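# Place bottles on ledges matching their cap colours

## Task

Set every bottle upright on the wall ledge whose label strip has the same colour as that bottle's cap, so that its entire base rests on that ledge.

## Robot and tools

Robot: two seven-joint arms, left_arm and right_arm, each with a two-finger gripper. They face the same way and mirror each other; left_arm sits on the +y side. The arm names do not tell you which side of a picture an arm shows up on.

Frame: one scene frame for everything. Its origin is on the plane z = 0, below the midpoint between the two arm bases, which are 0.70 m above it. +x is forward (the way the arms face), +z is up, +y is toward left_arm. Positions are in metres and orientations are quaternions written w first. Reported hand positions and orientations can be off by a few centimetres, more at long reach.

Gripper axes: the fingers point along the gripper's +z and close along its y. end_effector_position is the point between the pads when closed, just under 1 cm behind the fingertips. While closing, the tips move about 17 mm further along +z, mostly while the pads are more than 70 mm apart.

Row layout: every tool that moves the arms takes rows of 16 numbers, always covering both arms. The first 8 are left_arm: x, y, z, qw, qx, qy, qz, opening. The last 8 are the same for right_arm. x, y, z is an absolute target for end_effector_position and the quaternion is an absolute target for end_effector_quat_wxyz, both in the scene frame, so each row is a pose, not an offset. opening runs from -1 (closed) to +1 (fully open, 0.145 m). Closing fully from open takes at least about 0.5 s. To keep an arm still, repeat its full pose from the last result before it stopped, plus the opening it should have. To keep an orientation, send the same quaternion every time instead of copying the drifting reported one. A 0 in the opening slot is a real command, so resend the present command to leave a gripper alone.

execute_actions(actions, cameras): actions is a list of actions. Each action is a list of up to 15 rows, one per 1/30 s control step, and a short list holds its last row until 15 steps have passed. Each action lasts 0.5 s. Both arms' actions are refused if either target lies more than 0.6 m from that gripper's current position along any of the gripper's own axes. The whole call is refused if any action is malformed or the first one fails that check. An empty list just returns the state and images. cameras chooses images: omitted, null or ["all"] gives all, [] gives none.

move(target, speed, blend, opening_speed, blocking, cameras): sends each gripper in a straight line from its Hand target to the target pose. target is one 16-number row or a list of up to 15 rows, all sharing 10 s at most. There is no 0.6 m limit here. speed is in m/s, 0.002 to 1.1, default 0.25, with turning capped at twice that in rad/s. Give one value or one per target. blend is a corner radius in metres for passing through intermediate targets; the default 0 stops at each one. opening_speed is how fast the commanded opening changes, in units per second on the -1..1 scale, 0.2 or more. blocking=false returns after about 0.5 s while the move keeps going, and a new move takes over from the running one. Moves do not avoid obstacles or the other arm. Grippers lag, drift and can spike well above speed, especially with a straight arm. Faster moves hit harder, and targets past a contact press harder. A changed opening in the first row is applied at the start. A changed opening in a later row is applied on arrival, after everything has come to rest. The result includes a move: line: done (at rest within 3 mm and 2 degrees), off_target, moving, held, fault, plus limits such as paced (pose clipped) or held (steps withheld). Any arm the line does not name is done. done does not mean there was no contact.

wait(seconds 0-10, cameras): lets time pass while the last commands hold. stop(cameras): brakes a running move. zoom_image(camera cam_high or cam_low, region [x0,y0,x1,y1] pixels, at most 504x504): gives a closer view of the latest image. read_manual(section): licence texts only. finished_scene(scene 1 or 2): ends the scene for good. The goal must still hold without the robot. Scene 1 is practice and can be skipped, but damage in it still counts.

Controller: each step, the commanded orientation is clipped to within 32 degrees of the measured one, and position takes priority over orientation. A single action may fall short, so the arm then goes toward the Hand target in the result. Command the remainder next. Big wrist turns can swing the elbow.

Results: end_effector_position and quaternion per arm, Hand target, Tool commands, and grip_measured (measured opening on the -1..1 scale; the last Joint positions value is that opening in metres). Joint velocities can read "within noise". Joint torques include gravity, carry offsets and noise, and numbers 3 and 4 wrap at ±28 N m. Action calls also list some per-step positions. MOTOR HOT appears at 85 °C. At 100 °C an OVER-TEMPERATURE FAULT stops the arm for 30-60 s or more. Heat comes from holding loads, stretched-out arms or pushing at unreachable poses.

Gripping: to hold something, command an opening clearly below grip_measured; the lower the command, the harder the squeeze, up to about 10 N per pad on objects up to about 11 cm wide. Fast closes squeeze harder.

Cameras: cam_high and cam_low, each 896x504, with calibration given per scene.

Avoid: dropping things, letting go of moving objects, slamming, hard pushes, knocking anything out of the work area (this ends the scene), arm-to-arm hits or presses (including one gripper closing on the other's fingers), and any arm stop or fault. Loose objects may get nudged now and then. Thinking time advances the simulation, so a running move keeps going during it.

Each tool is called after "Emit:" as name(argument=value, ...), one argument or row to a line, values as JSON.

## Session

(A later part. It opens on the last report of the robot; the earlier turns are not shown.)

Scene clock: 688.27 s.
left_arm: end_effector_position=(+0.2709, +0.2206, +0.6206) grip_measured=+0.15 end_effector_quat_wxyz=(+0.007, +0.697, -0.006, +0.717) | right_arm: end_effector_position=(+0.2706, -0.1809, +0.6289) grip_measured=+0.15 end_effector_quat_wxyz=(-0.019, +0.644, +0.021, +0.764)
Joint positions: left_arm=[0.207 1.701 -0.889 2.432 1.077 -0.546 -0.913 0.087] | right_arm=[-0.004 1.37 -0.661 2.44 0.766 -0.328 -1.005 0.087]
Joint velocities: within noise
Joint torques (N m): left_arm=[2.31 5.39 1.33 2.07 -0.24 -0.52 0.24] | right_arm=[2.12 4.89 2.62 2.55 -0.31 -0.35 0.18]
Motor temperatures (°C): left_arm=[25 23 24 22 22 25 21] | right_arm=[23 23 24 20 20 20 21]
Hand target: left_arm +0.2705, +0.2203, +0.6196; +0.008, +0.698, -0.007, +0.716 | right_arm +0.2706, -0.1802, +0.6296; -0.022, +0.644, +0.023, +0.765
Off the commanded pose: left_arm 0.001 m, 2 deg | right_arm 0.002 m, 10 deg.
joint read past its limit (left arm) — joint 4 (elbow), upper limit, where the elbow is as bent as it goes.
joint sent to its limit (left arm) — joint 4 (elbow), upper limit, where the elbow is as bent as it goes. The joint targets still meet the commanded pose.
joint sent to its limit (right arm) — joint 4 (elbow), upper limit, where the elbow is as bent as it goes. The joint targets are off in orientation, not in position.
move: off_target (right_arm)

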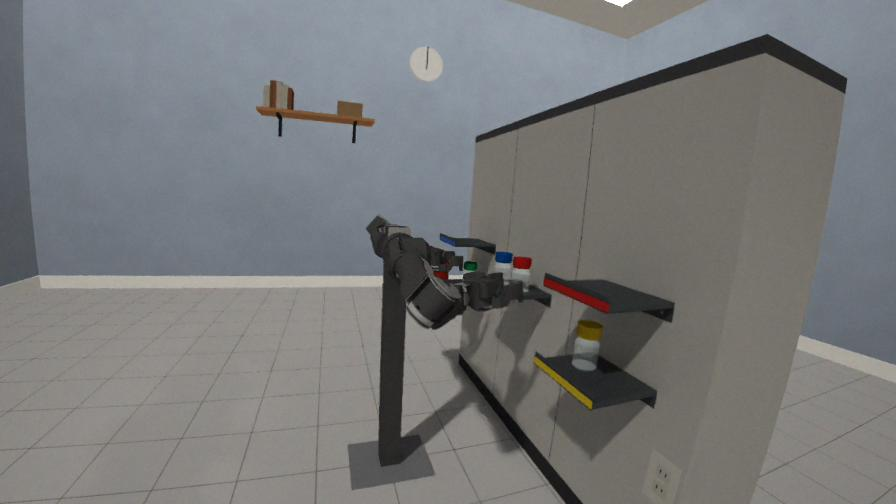

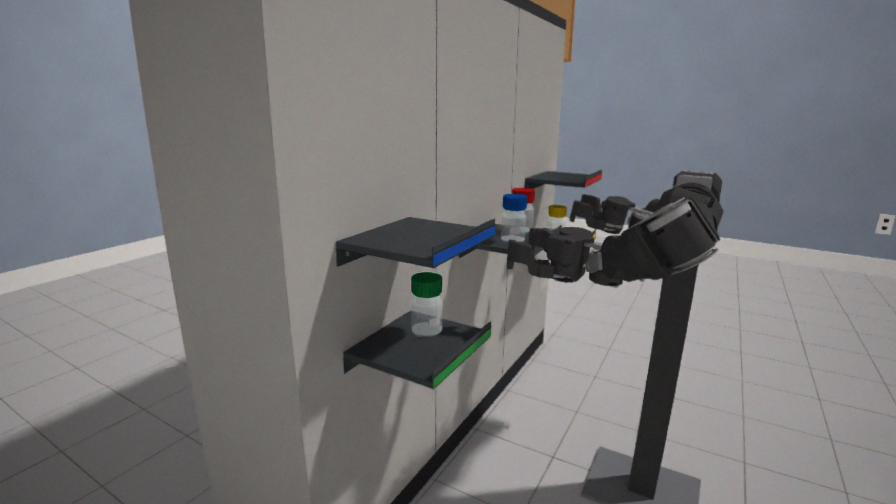

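Emit:
move(
  target=[
    [0.27,0.22,0.62,0,0.7071,0,0.7071,0.15,0.31,-0.063,0.632,0,0.7071,0,0.7071,0.06],
  ],
  speed=[0.1],
)

Emit:
zoom_image(
  camera="cam_high",
  region=[400, 200, 580, 350],
)

Emit:
zoom_image(
  camera="cam_low",
  region=[460, 160, 640, 310],
)

Scene clock: 717.50 s.
left_arm: end_effector_position=(+0.2709, +0.2206, +0.6206) grip_measured=+0.15 end_effector_quat_wxyz=(+0.007, +0.697, -0.006, +0.717) | right_arm: end_effector_position=(+0.3101, -0.0623, +0.6328) grip_measured=+0.06 end_effector_quat_wxyz=(-0.003, +0.706, +0.000, +0.708)
Joint positions: left_arm=[0.207 1.701 -0.889 2.432 1.077 -0.546 -0.913 0.087] | right_arm=[0.493 0.401 -0.929 2.271 0.758 0.553 -1.283 0.08]
Joint velocities: within noise
Joint torques (N m): left_arm=[2.31 5.39 1.32 2.07 -0.24 -0.51 0.24] | right_arm=[3.6 -0.3 1.77 2.62 -0.44 0.03 -0.18]
Motor temperatures (°C): left_arm=[24 24 24 21 22 25 21] | right_arm=[22 24 24 20 20 20 21]
Hand target: left_arm +0.2705, +0.2203, +0.6196; +0.008, +0.698, -0.007, +0.716 | right_arm +0.3100, -0.0630, +0.6319; +0.000, +0.707, +0.000, +0.707
Off the commanded pose: left_arm 0.001 m, 2 deg | right_arm 0.001 m, 0 deg.
joint read past its limit (left arm) — joint 4 (elbow), upper limit, where the elbow is as bent as it goes.
joint sent to its limit (left arm) — joint 4 (elbow), upper limit, where the elbow is as bent as it goes. The joint targets still meet the commanded pose.
move: done

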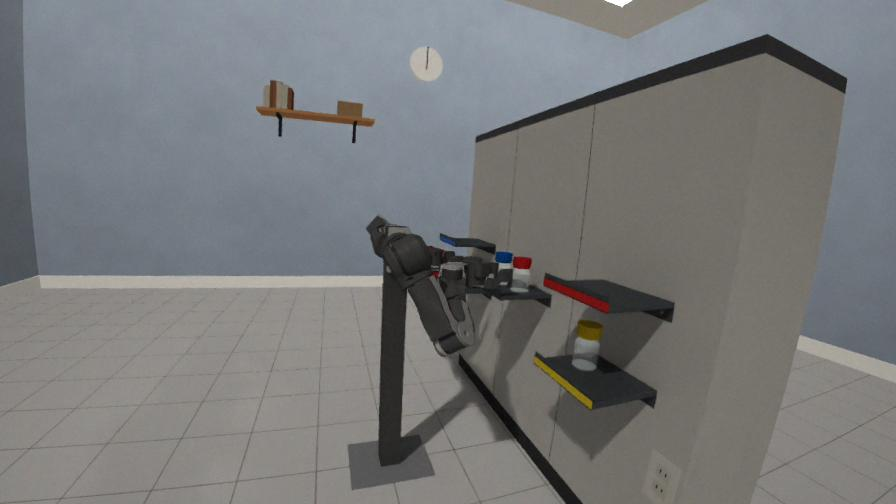

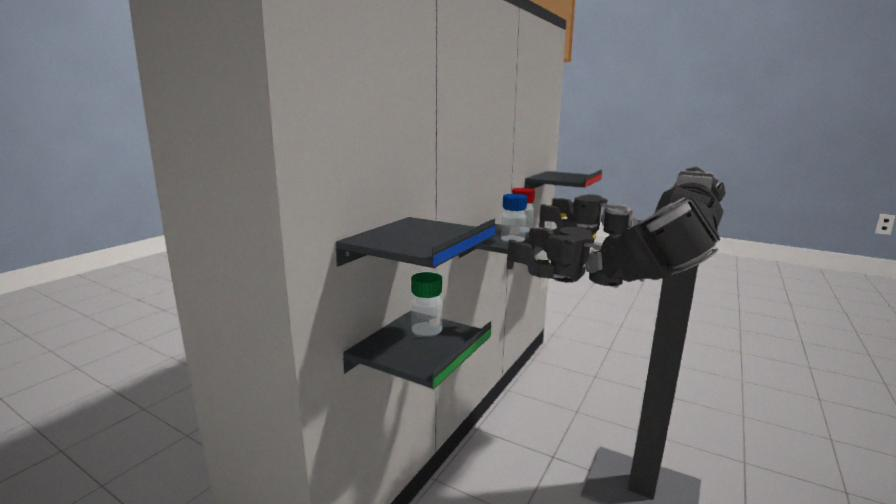

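Scaled by 2.800 from the camera's 896x504 image, which has a finer 1280x720 frame.

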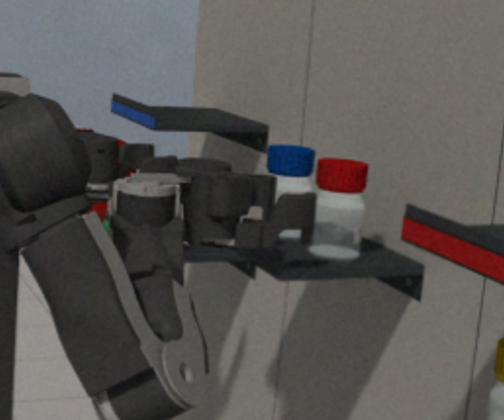

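Scaled by 2.800 from the camera's 896x504 image, which has a finer 1280x720 frame.

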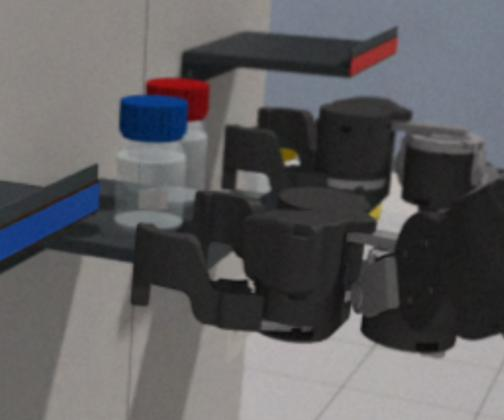

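Emit:
move(
  target=[
    [0.27,0.22,0.62,0,0.7071,0,0.7071,0.15,0.408,-0.062,0.629,0,0.7071,0,0.7071,0.06],
  ],
  speed=[0.06],
)

Emit:
zoom_image(
  camera="cam_high",
  region=[400, 200, 580, 350],
)

Emit:
zoom_image(
  camera="cam_low",
  region=[460, 160, 640, 310],
)

Scene clock: 726.43 s.
left_arm: end_effector_position=(+0.2709, +0.2206, +0.6206) grip_measured=+0.15 end_effector_quat_wxyz=(+0.007, +0.697, -0.006, +0.717) | right_arm: end_effector_position=(+0.4077, -0.0628, +0.6280) grip_measured=+0.06 end_effector_quat_wxyz=(+0.004, +0.708, +0.000, +0.706)
Joint positions: left_arm=[0.207 1.701 -0.889 2.432 1.077 -0.546 -0.913 0.087] | right_arm=[0.749 0.366 -0.888 1.808 0.847 0.397 -1.025 0.08]
Joint velocities: within noise
Joint torques (N m): left_arm=[2.31 5.39 1.33 2.06 -0.24 -0.52 0.24] | right_arm=[6.21 -0.49 3.28 2.67 -0.32 -0.39 0.16]
Motor temperatures (°C): left_arm=[24 24 24 21 22 25 21] | right_arm=[22 24 24 20 20 20 21]
Hand target: left_arm +0.2705, +0.2203, +0.6196; +0.008, +0.698, -0.008, +0.716 | right_arm +0.4080, -0.0621, +0.6290; +0.000, +0.707, +0.000, +0.707
Off the commanded pose: left_arm 0.001 m, 2 deg | right_arm 0.001 m, 0 deg.
joint read past its limit (left arm) — joint 4 (elbow), upper limit, where the elbow is as bent as it goes.
joint sent to its limit (left arm) — joint 4 (elbow), upper limit, where the elbow is as bent as it goes. The joint targets still meet the commanded pose.
move: done

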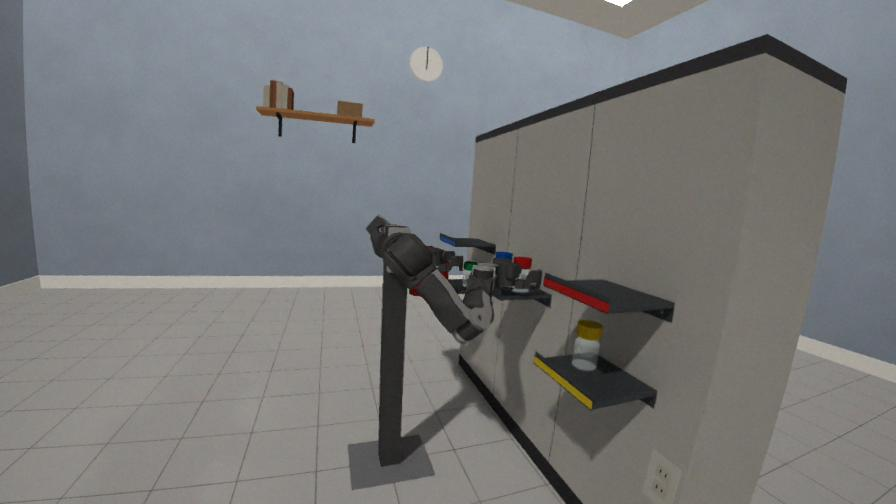

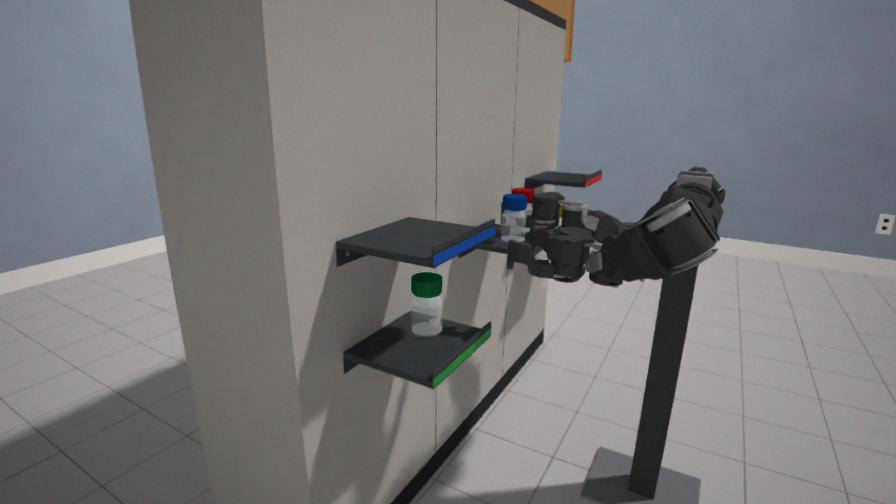

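Scaled by 2.800 from the camera's 896x504 image, which has a finer 1280x720 frame.

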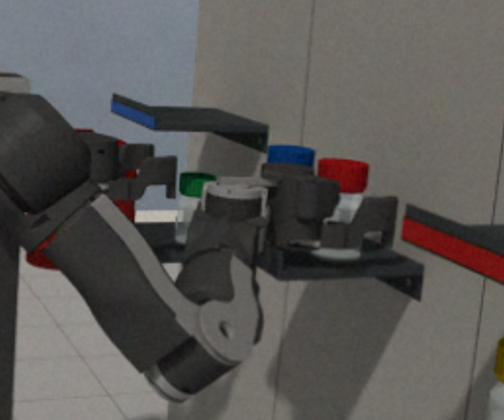

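Scaled by 2.800 from the camera's 896x504 image, which has a finer 1280x720 frame.

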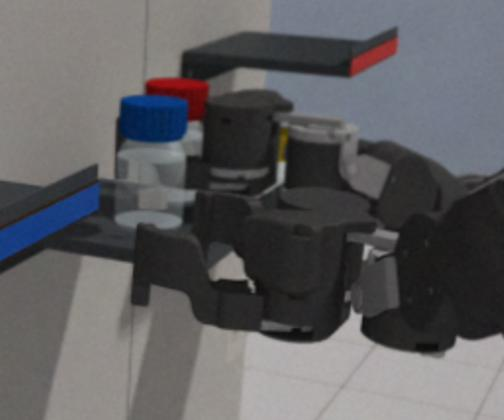

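Emit:
move(
  target=[
    [0.27,0.22,0.62,0,0.7071,0,0.7071,0.3,0.408,-0.062,0.629,0,0.7071,0,0.7071,-1],
    [0.27,0.22,0.62,0,0.7071,0,0.7071,0.3,0.408,-0.062,0.665,0,0.7071,0,0.7071,-1],
    [0.27,0.20,0.63,0,0.7071,0,0.7071,0.3,0.31,-0.12,0.69,0,0.7071,0,0.7071,-1],
    [0.30,0.05,0.635,0.0923,0.701,-0.0923,0.701,0.3,0.34,-0.22,0.75,0,0.7071,0,0.7071,-1],
    [0.386,0.027,0.630,0.0923,0.701,-0.0923,0.701,0.3,0.405,-0.372,0.768,0.0923,0.701,-0.0923,0.701,-1],
  ],
  speed=[0.1,0.1,0.15,0.15,0.12],
  blend=[0,0.01,0.03,0.03,0],
  opening_speed=1.5,
)

Emit:
zoom_image(
  camera="cam_high",
  region=[440, 190, 680, 350],
)

Emit:
zoom_image(
  camera="cam_low",
  region=[460, 140, 640, 290],
)

Scene clock: 749.63 s.
left_arm: end_effector_position=(+0.3860, +0.0282, +0.6302) grip_measured=+0.30 end_effector_quat_wxyz=(+0.090, +0.702, -0.090, +0.701) | right_arm: end_effector_position=(+0.4048, -0.3735, +0.7653) grip_measured=-0.34 end_effector_quat_wxyz=(+0.094, +0.705, -0.095, +0.696)
Joint positions: left_arm=[0.82 0.486 -1.017 1.91 0.979 0.313 -0.884 0.098] | right_arm=[0.896 1.095 -0.24 1.546 1.182 0.68 -0.381 0.05]
Joint velocities: within noise
Joint torques (N m): left_arm=[8.14 -0.17 2.18 2.67 -0.31 -0.53 0.23] | right_arm=[5.82 3.97 3.18 1.98 -0.21 -0.73 0.2]
Motor temperatures (°C): left_arm=[24 24 24 21 22 25 21] | right_arm=[24 23 24 20 20 20 21]
Hand target: left_arm +0.3860, +0.0270, +0.6301; +0.092, +0.701, -0.092, +0.701 | right_arm +0.4049, -0.3720, +0.7681; +0.092, +0.701, -0.092, +0.701
Off the commanded pose: left_arm 0.001 m, 0 deg | right_arm 0.003 m, 1 deg.
move: done

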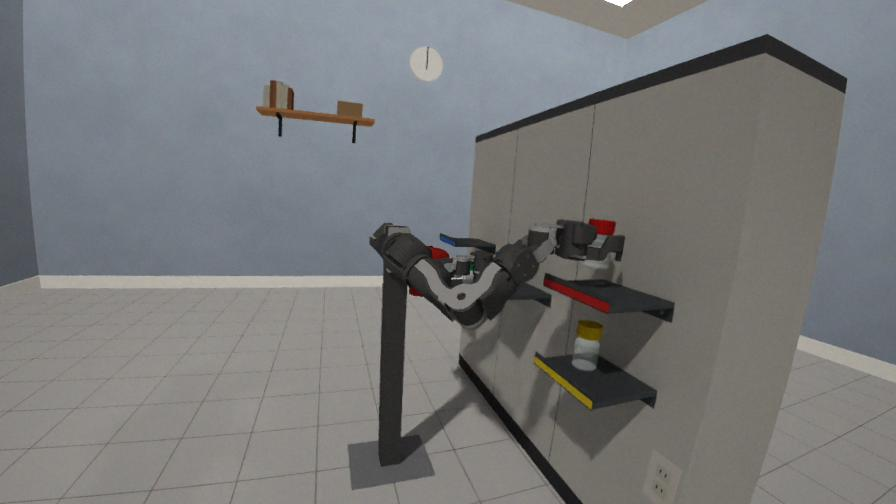

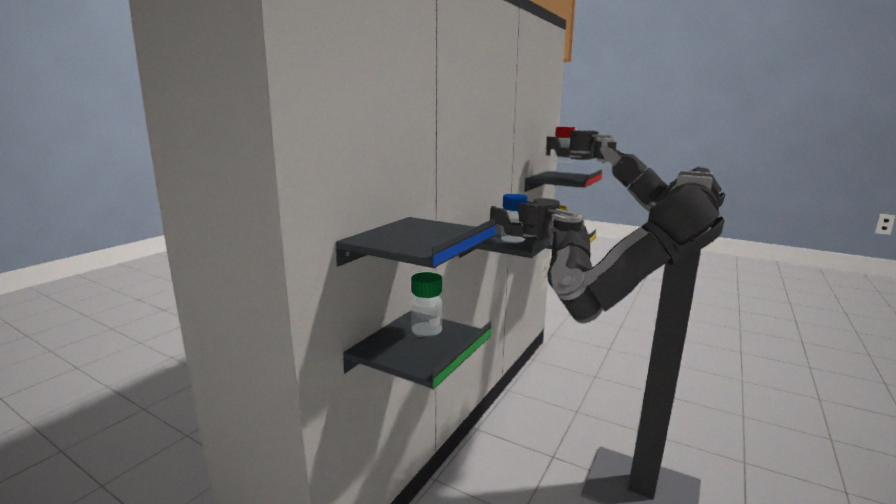

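Scaled by 2.100 from the camera's 896x504 image, which has a finer 1280x720 frame.

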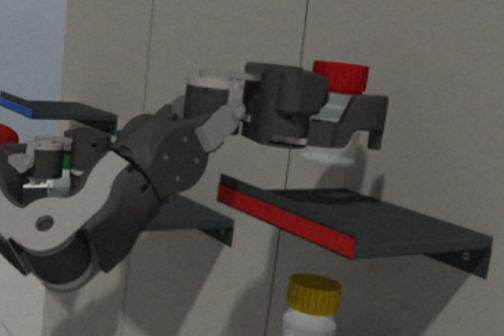

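Scaled by 2.800 from the camera's 896x504 image, which has a finer 1280x720 frame.

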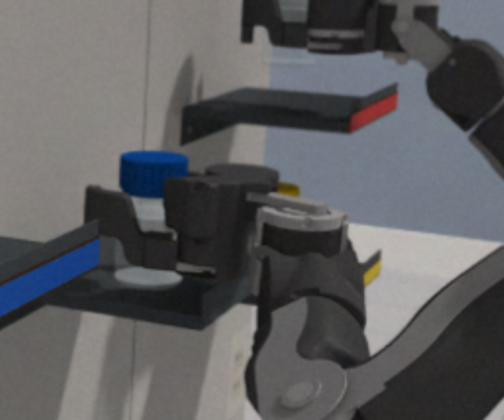

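Emit:
move(
  target=[
    [0.386,0.027,0.630,0.0923,0.701,-0.0923,0.701,-1,0.405,-0.372,0.768,0.0923,0.701,-0.0923,0.701,-1],
    [0.386,0.027,0.67,0.0923,0.701,-0.0923,0.701,-1,0.405,-0.372,0.738,0.0923,0.701,-0.0923,0.701,-1],
    [0.36,0.04,0.68,0.0923,0.701,-0.0923,0.701,-1,0.405,-0.372,0.728,0.0923,0.701,-0.0923,0.701,-1],
  ],
  speed=[0.1,0.06,0.04],
  opening_speed=1.5,
)

Emit:
zoom_image(
  camera="cam_high",
  region=[440, 190, 680, 350],
)

Emit:
zoom_image(
  camera="cam_low",
  region=[460, 140, 640, 290],
)

Scene clock: 763.63 s.
left_arm: end_effector_position=(+0.3598, +0.0384, +0.6787) grip_measured=-0.54 end_effector_quat_wxyz=(+0.094, +0.702, -0.096, +0.699) | right_arm: end_effector_position=(+0.4061, -0.3715, +0.7230) grip_measured=-0.34 end_effector_quat_wxyz=(+0.093, +0.708, -0.092, +0.694)
Joint positions: left_arm=[0.901 0.533 -0.92 2.109 1.175 0.489 -1.018 0.035] | right_arm=[0.679 1.114 -0.196 1.588 1.181 0.526 -0.381 0.05]
Joint velocities: within noise
Joint torques (N m): left_arm=[7.4 0.57 2.88 2.56 -0.36 -0.47 -0.05] | right_arm=[5.02 6.4 5.3 2.33 -0.11 -0.74 0.13]
Motor temperatures (°C): left_arm=[26 23 24 22 22 25 21] | right_arm=[24 24 24 20 20 21 21]
Hand target: left_arm +0.3600, +0.0400, +0.6800; +0.092, +0.701, -0.092, +0.701 | right_arm +0.4050, -0.3720, +0.7280; +0.092, +0.701, -0.092, +0.701
Off the commanded pose: left_arm 0.002 m, 1 deg | right_arm 0.005 m, 1 deg.
move: off_target (right_arm)

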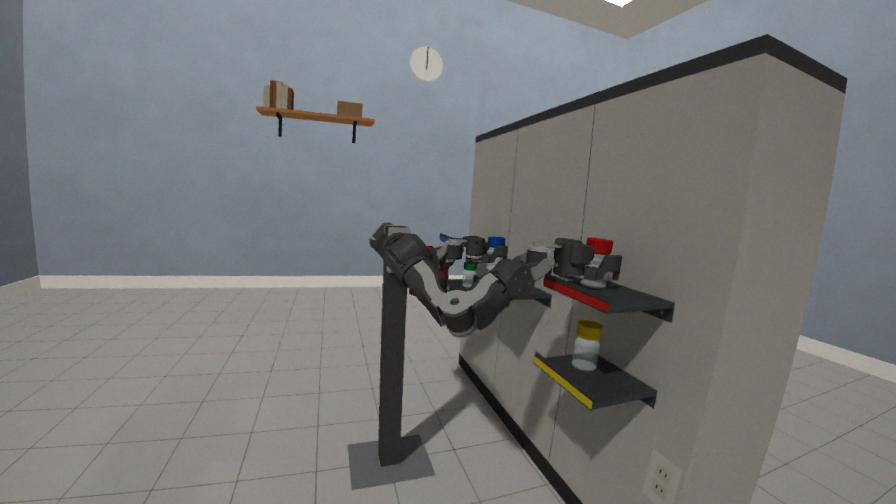

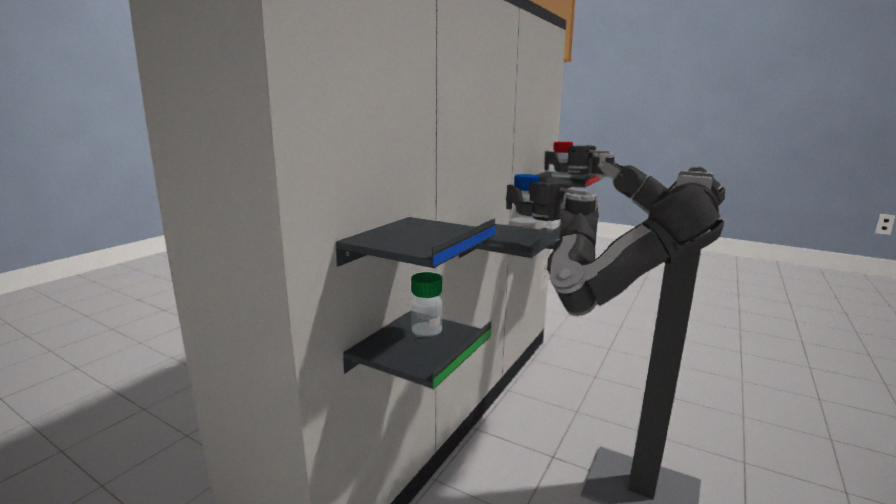

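Scaled by 2.100 from the camera's 896x504 image, which has a finer 1280x720 frame.

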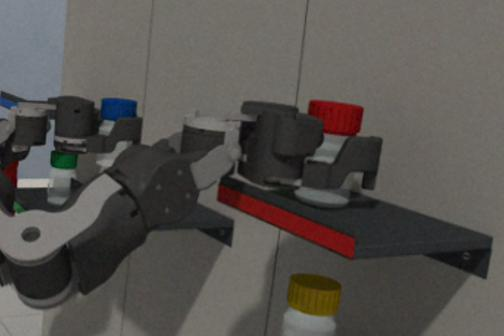

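Scaled by 2.800 from the camera's 896x504 image, which has a finer 1280x720 frame.

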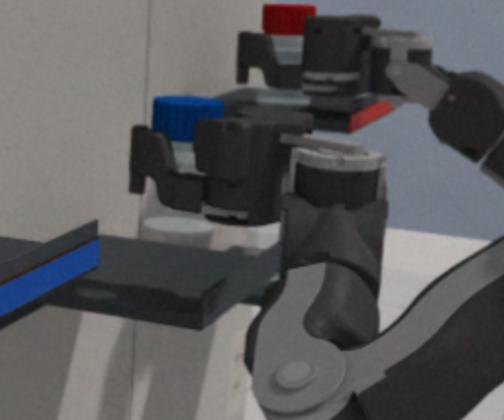

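Emit:
move(
  target=[
    [0.31,0.10,0.70,0.0923,0.701,-0.0923,0.701,-1,0.405,-0.372,0.722,0.0923,0.701,-0.0923,0.701,-1],
    [0.33,0.21,0.75,0,0.7071,0,0.7071,-1,0.405,-0.372,0.718,0.0923,0.701,-0.0923,0.701,-1],
    [0.405,0.375,0.77,-0.0923,0.701,0.0923,0.701,-1,0.405,-0.372,0.718,0.0923,0.701,-0.0923,0.701,-1],
  ],
  speed=[0.1,0.12,0.12],
  blend=[0.01,0.02,0],
)

Emit:
zoom_image(
  camera="cam_high",
  region=[440, 190, 680, 350],
)

Emit:
zoom_image(
  camera="cam_low",
  region=[360, 110, 600, 290],
)

Scene clock: 775.40 s.
left_arm: end_effector_position=(+0.4046, +0.3769, +0.7672) grip_measured=-0.54 end_effector_quat_wxyz=(-0.095, +0.705, +0.094, +0.696) | right_arm: end_effector_position=(+0.4041, -0.3719, +0.7247) grip_measured=-0.34 end_effector_quat_wxyz=(+0.095, +0.694, -0.092, +0.708)
Joint positions: left_arm=[0.917 1.117 -0.27 1.532 1.199 0.667 -0.374 0.035] | right_arm=[0.644 1.129 -0.189 1.6 1.181 0.464 -0.38 0.05]
Joint velocities: within noise
Joint torques (N m): left_arm=[8.16 3.44 2.51 2.3 -0.14 -0.91 0.23] | right_arm=[2.62 5.39 3.25 0.99 0.14 -0.32 0.02]
Motor temperatures (°C): left_arm=[27 23 24 22 22 25 21] | right_arm=[23 24 25 20 20 21 21]
Hand target: left_arm +0.4050, +0.3750, +0.7699; -0.092, +0.701, +0.092, +0.701 | right_arm +0.4050, -0.3720, +0.7179; +0.092, +0.701, -0.092, +0.701
Off the commanded pose: left_arm 0.003 m, 1 deg | right_arm 0.007 m, 1 deg.
move: off_target (right_arm)

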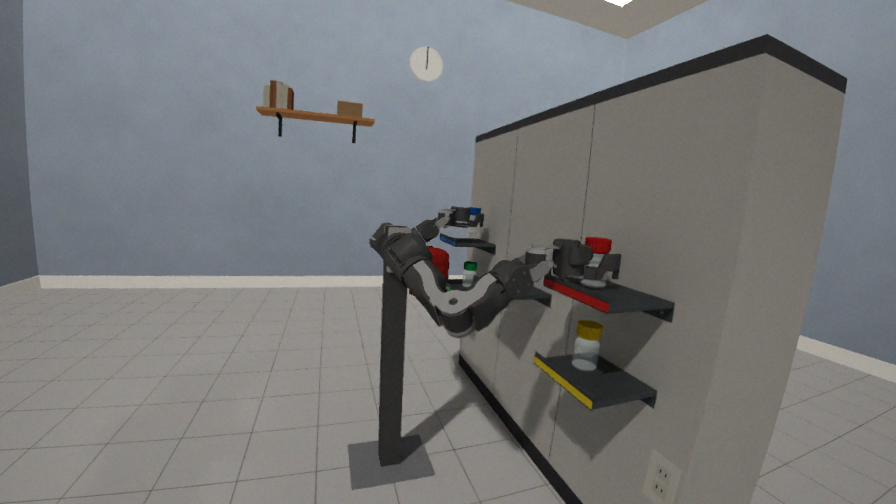

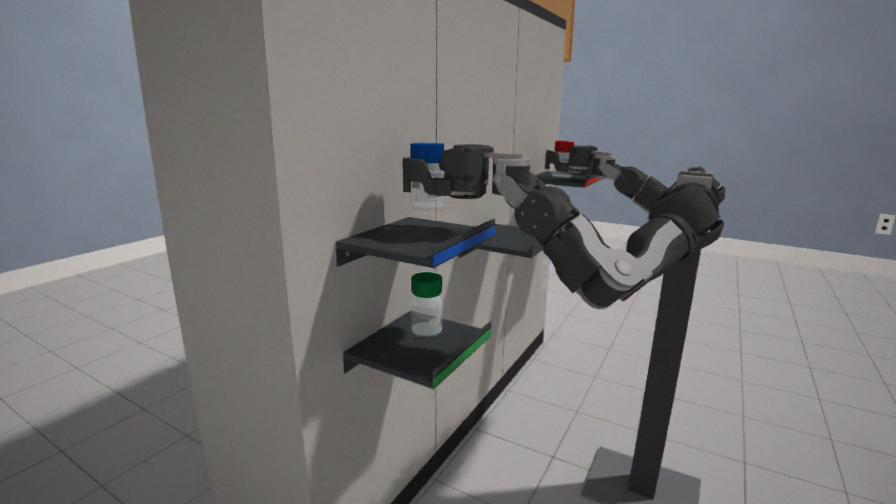

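Scaled by 2.100 from the camera's 896x504 image, which has a finer 1280x720 frame.

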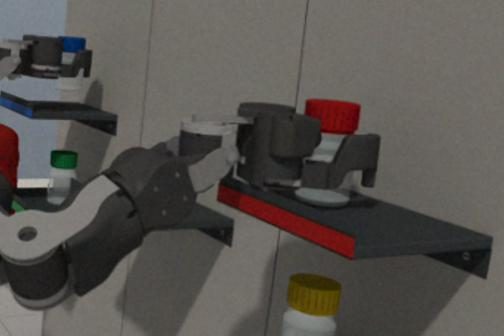

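Scaled by 2.100 from the camera's 896x504 image, which has a finer 1280x720 frame.

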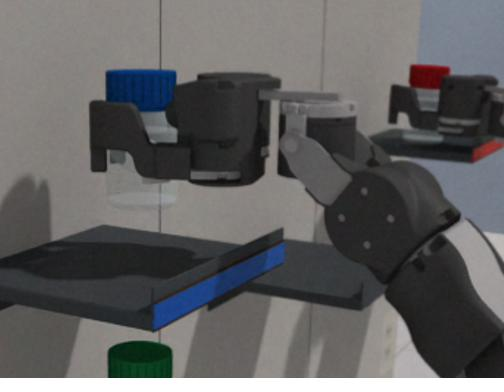

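Emit:
move(
  target=[
    [0.405,0.375,0.74,-0.0923,0.701,0.0923,0.701,-1,0.405,-0.372,0.721,0.0923,0.701,-0.0923,0.701,-1],
    [0.405,0.375,0.726,-0.0923,0.701,0.0923,0.701,-1,0.405,-0.372,0.721,0.0923,0.701,-0.0923,0.701,0.3],
    [0.405,0.375,0.724,-0.0923,0.701,0.0923,0.701,-1,0.31,-0.342,0.732,0.0923,0.701,-0.0923,0.701,0.3],
  ],
  speed=[0.08,0.03,0.1],
  opening_speed=1.5,
)

Emit:
zoom_image(
  camera="cam_high",
  region=[440, 190, 680, 350],
)

Emit:
zoom_image(
  camera="cam_low",
  region=[360, 110, 600, 290],
)

Scene clock: 788.63 s.
left_arm: end_effector_position=(+0.4044, +0.3755, +0.7308) grip_measured=-0.54 end_effector_quat_wxyz=(-0.091, +0.692, +0.096, +0.710) | right_arm: end_effector_position=(+0.3104, -0.3407, +0.7322) grip_measured=+0.30 end_effector_quat_wxyz=(+0.091, +0.700, -0.090, +0.702)
Joint positions: left_arm=[0.675 1.14 -0.203 1.582 1.199 0.467 -0.372 0.035] | right_arm=[-0.088 1.1 0.635 2.116 1.375 0.672 -0.556 0.098]
Joint velocities: within noise
Joint torques (N m): left_arm=[4.95 5.87 1.72 2.02 0.02 -0.29 0.12] | right_arm=[2.49 6.05 3.63 0.87 -0.07 -0.28 -0.18]
Motor temperatures (°C): left_arm=[27 23 25 21 22 25 21] | right_arm=[23 24 24 20 20 21 21]
Hand target: left_arm +0.4050, +0.3751, +0.7241; -0.092, +0.701, +0.092, +0.701 | right_arm +0.3100, -0.3419, +0.7319; +0.092, +0.701, -0.092, +0.701
Off the commanded pose: left_arm 0.007 m, 1 deg | right_arm 0.001 m, 0 deg.
move: off_target (left_arm)

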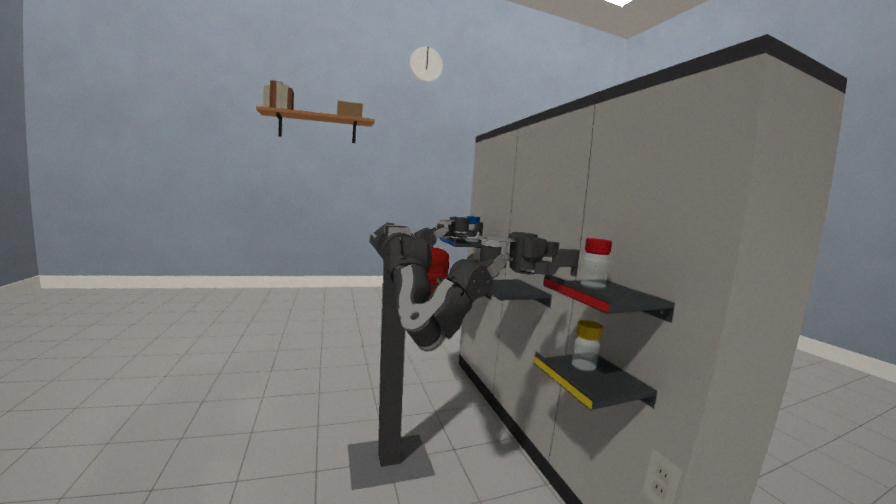

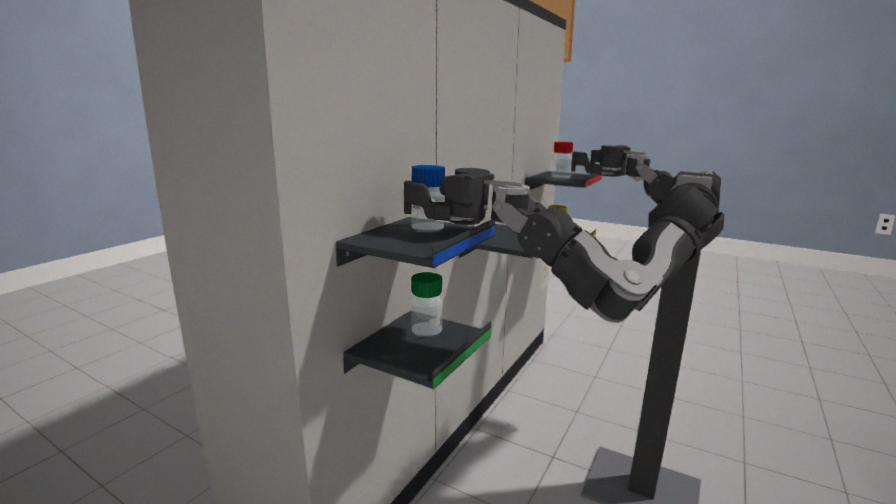

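Scaled by 2.100 from the camera's 896x504 image, which has a finer 1280x720 frame.

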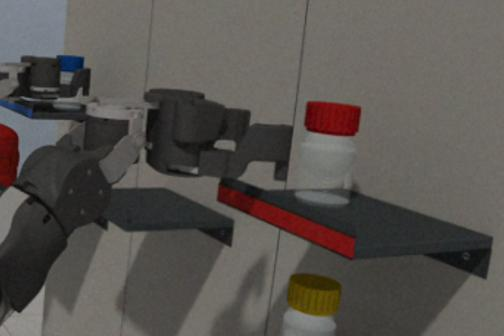

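Scaled by 2.100 from the camera's 896x504 image, which has a finer 1280x720 frame.

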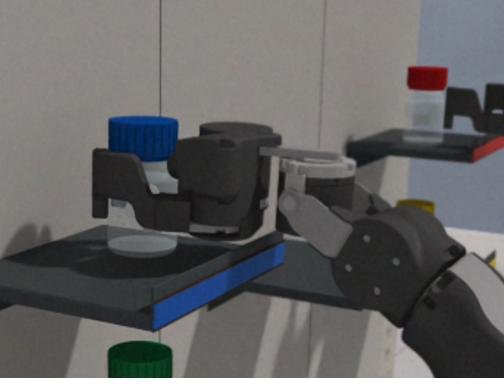

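Contact confirmed; release.

Emit:
move(
  target=[
    [0.405,0.375,0.727,-0.0923,0.701,0.0923,0.701,-1,0.28,-0.30,0.732,0.0923,0.701,-0.0923,0.701,0.3],
    [0.405,0.375,0.727,-0.0923,0.701,0.0923,0.701,0.3,0.28,-0.30,0.732,0.0923,0.701,-0.0923,0.701,0.3],
    [0.30,0.347,0.735,-0.0923,0.701,0.0923,0.701,0.3,0.28,-0.30,0.732,0.0923,0.701,-0.0923,0.701,0.3],
  ],
  speed=0.1,
  opening_speed=1.5,
)

Emit:
zoom_image(
  camera="cam_low",
  region=[320, 110, 620, 400],
)

Emit:
zoom_image(
  camera="cam_high",
  region=[420, 190, 690, 430],
)

Scene clock: 802.33 s.
left_arm: end_effector_position=(+0.3003, +0.3455, +0.7363) grip_measured=+0.30 end_effector_quat_wxyz=(-0.091, +0.700, +0.089, +0.703) | right_arm: end_effector_position=(+0.2807, -0.2989, +0.7314) grip_measured=+0.30 end_effector_quat_wxyz=(+0.090, +0.702, -0.091, +0.701)
Joint positions: left_arm=[-0.139 1.076 0.736 2.132 1.376 0.716 -0.519 0.098] | right_arm=[-0.087 1.027 0.661 2.367 1.524 0.757 -0.823 0.098]
Joint velocities: within noise
Joint torques (N m): left_arm=[3.05 5.53 2.36 0.98 -0.02 -0.51 -0.06] | right_arm=[2.15 5.31 3.29 0.87 -0.17 -0.21 -0.18]
Motor temperatures (°C): left_arm=[26 24 25 21 22 25 21] | right_arm=[22 24 24 20 20 20 21]
Hand target: left_arm +0.3000, +0.3470, +0.7350; -0.092, +0.701, +0.092, +0.701 | right_arm +0.2800, -0.3000, +0.7320; +0.092, +0.701, -0.092, +0.701
Off the commanded pose: left_arm 0.002 m, 0 deg | right_arm 0.001 m, 0 deg.
move: done; target 2's new opening was sent with left_arm's hand 0.004 m and 1 deg from that target

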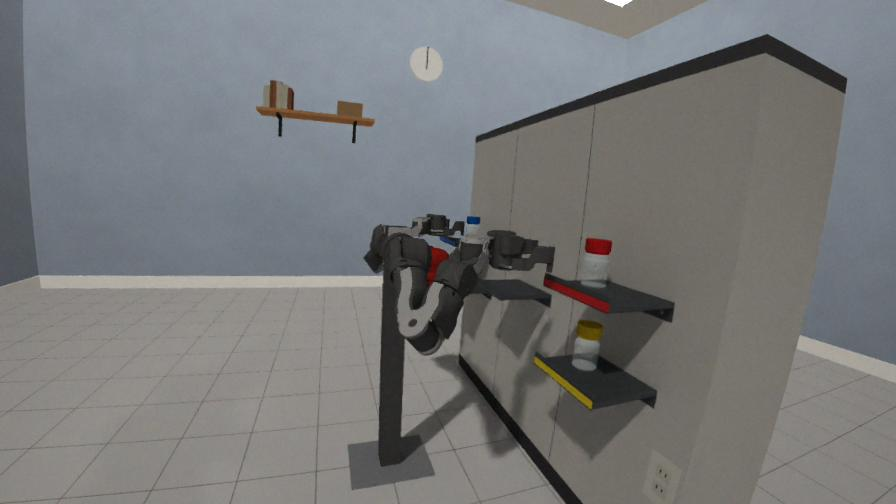

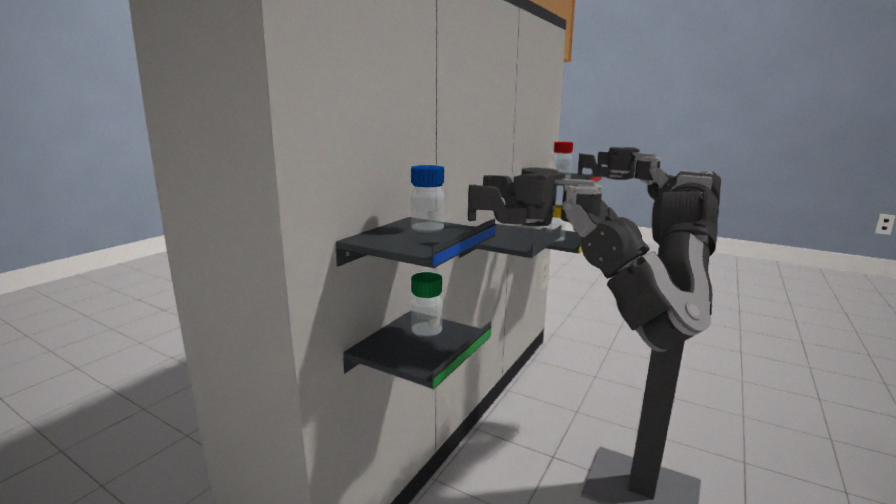

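Scaled by 1.680 from the camera's 896x504 image, which has a finer 1280x720 frame.

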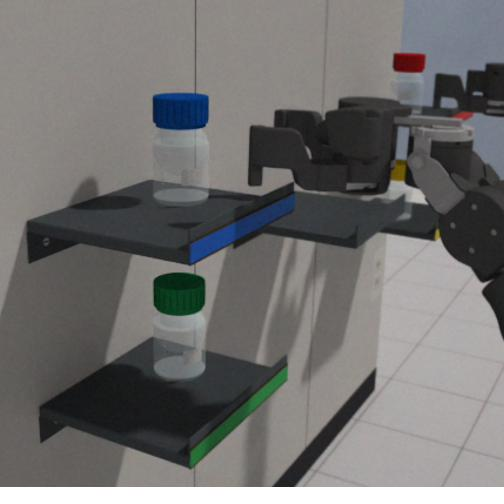

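Scaled by 1.867 from the camera's 896x504 image, which has a finer 1280x720 frame.

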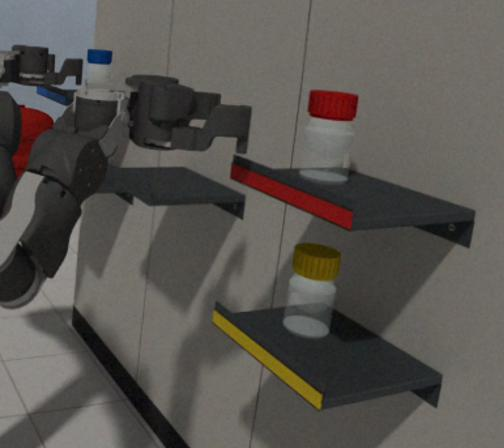

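Emit:
finished_scene(
  scene=1,
)

The scene is finished: the task was done.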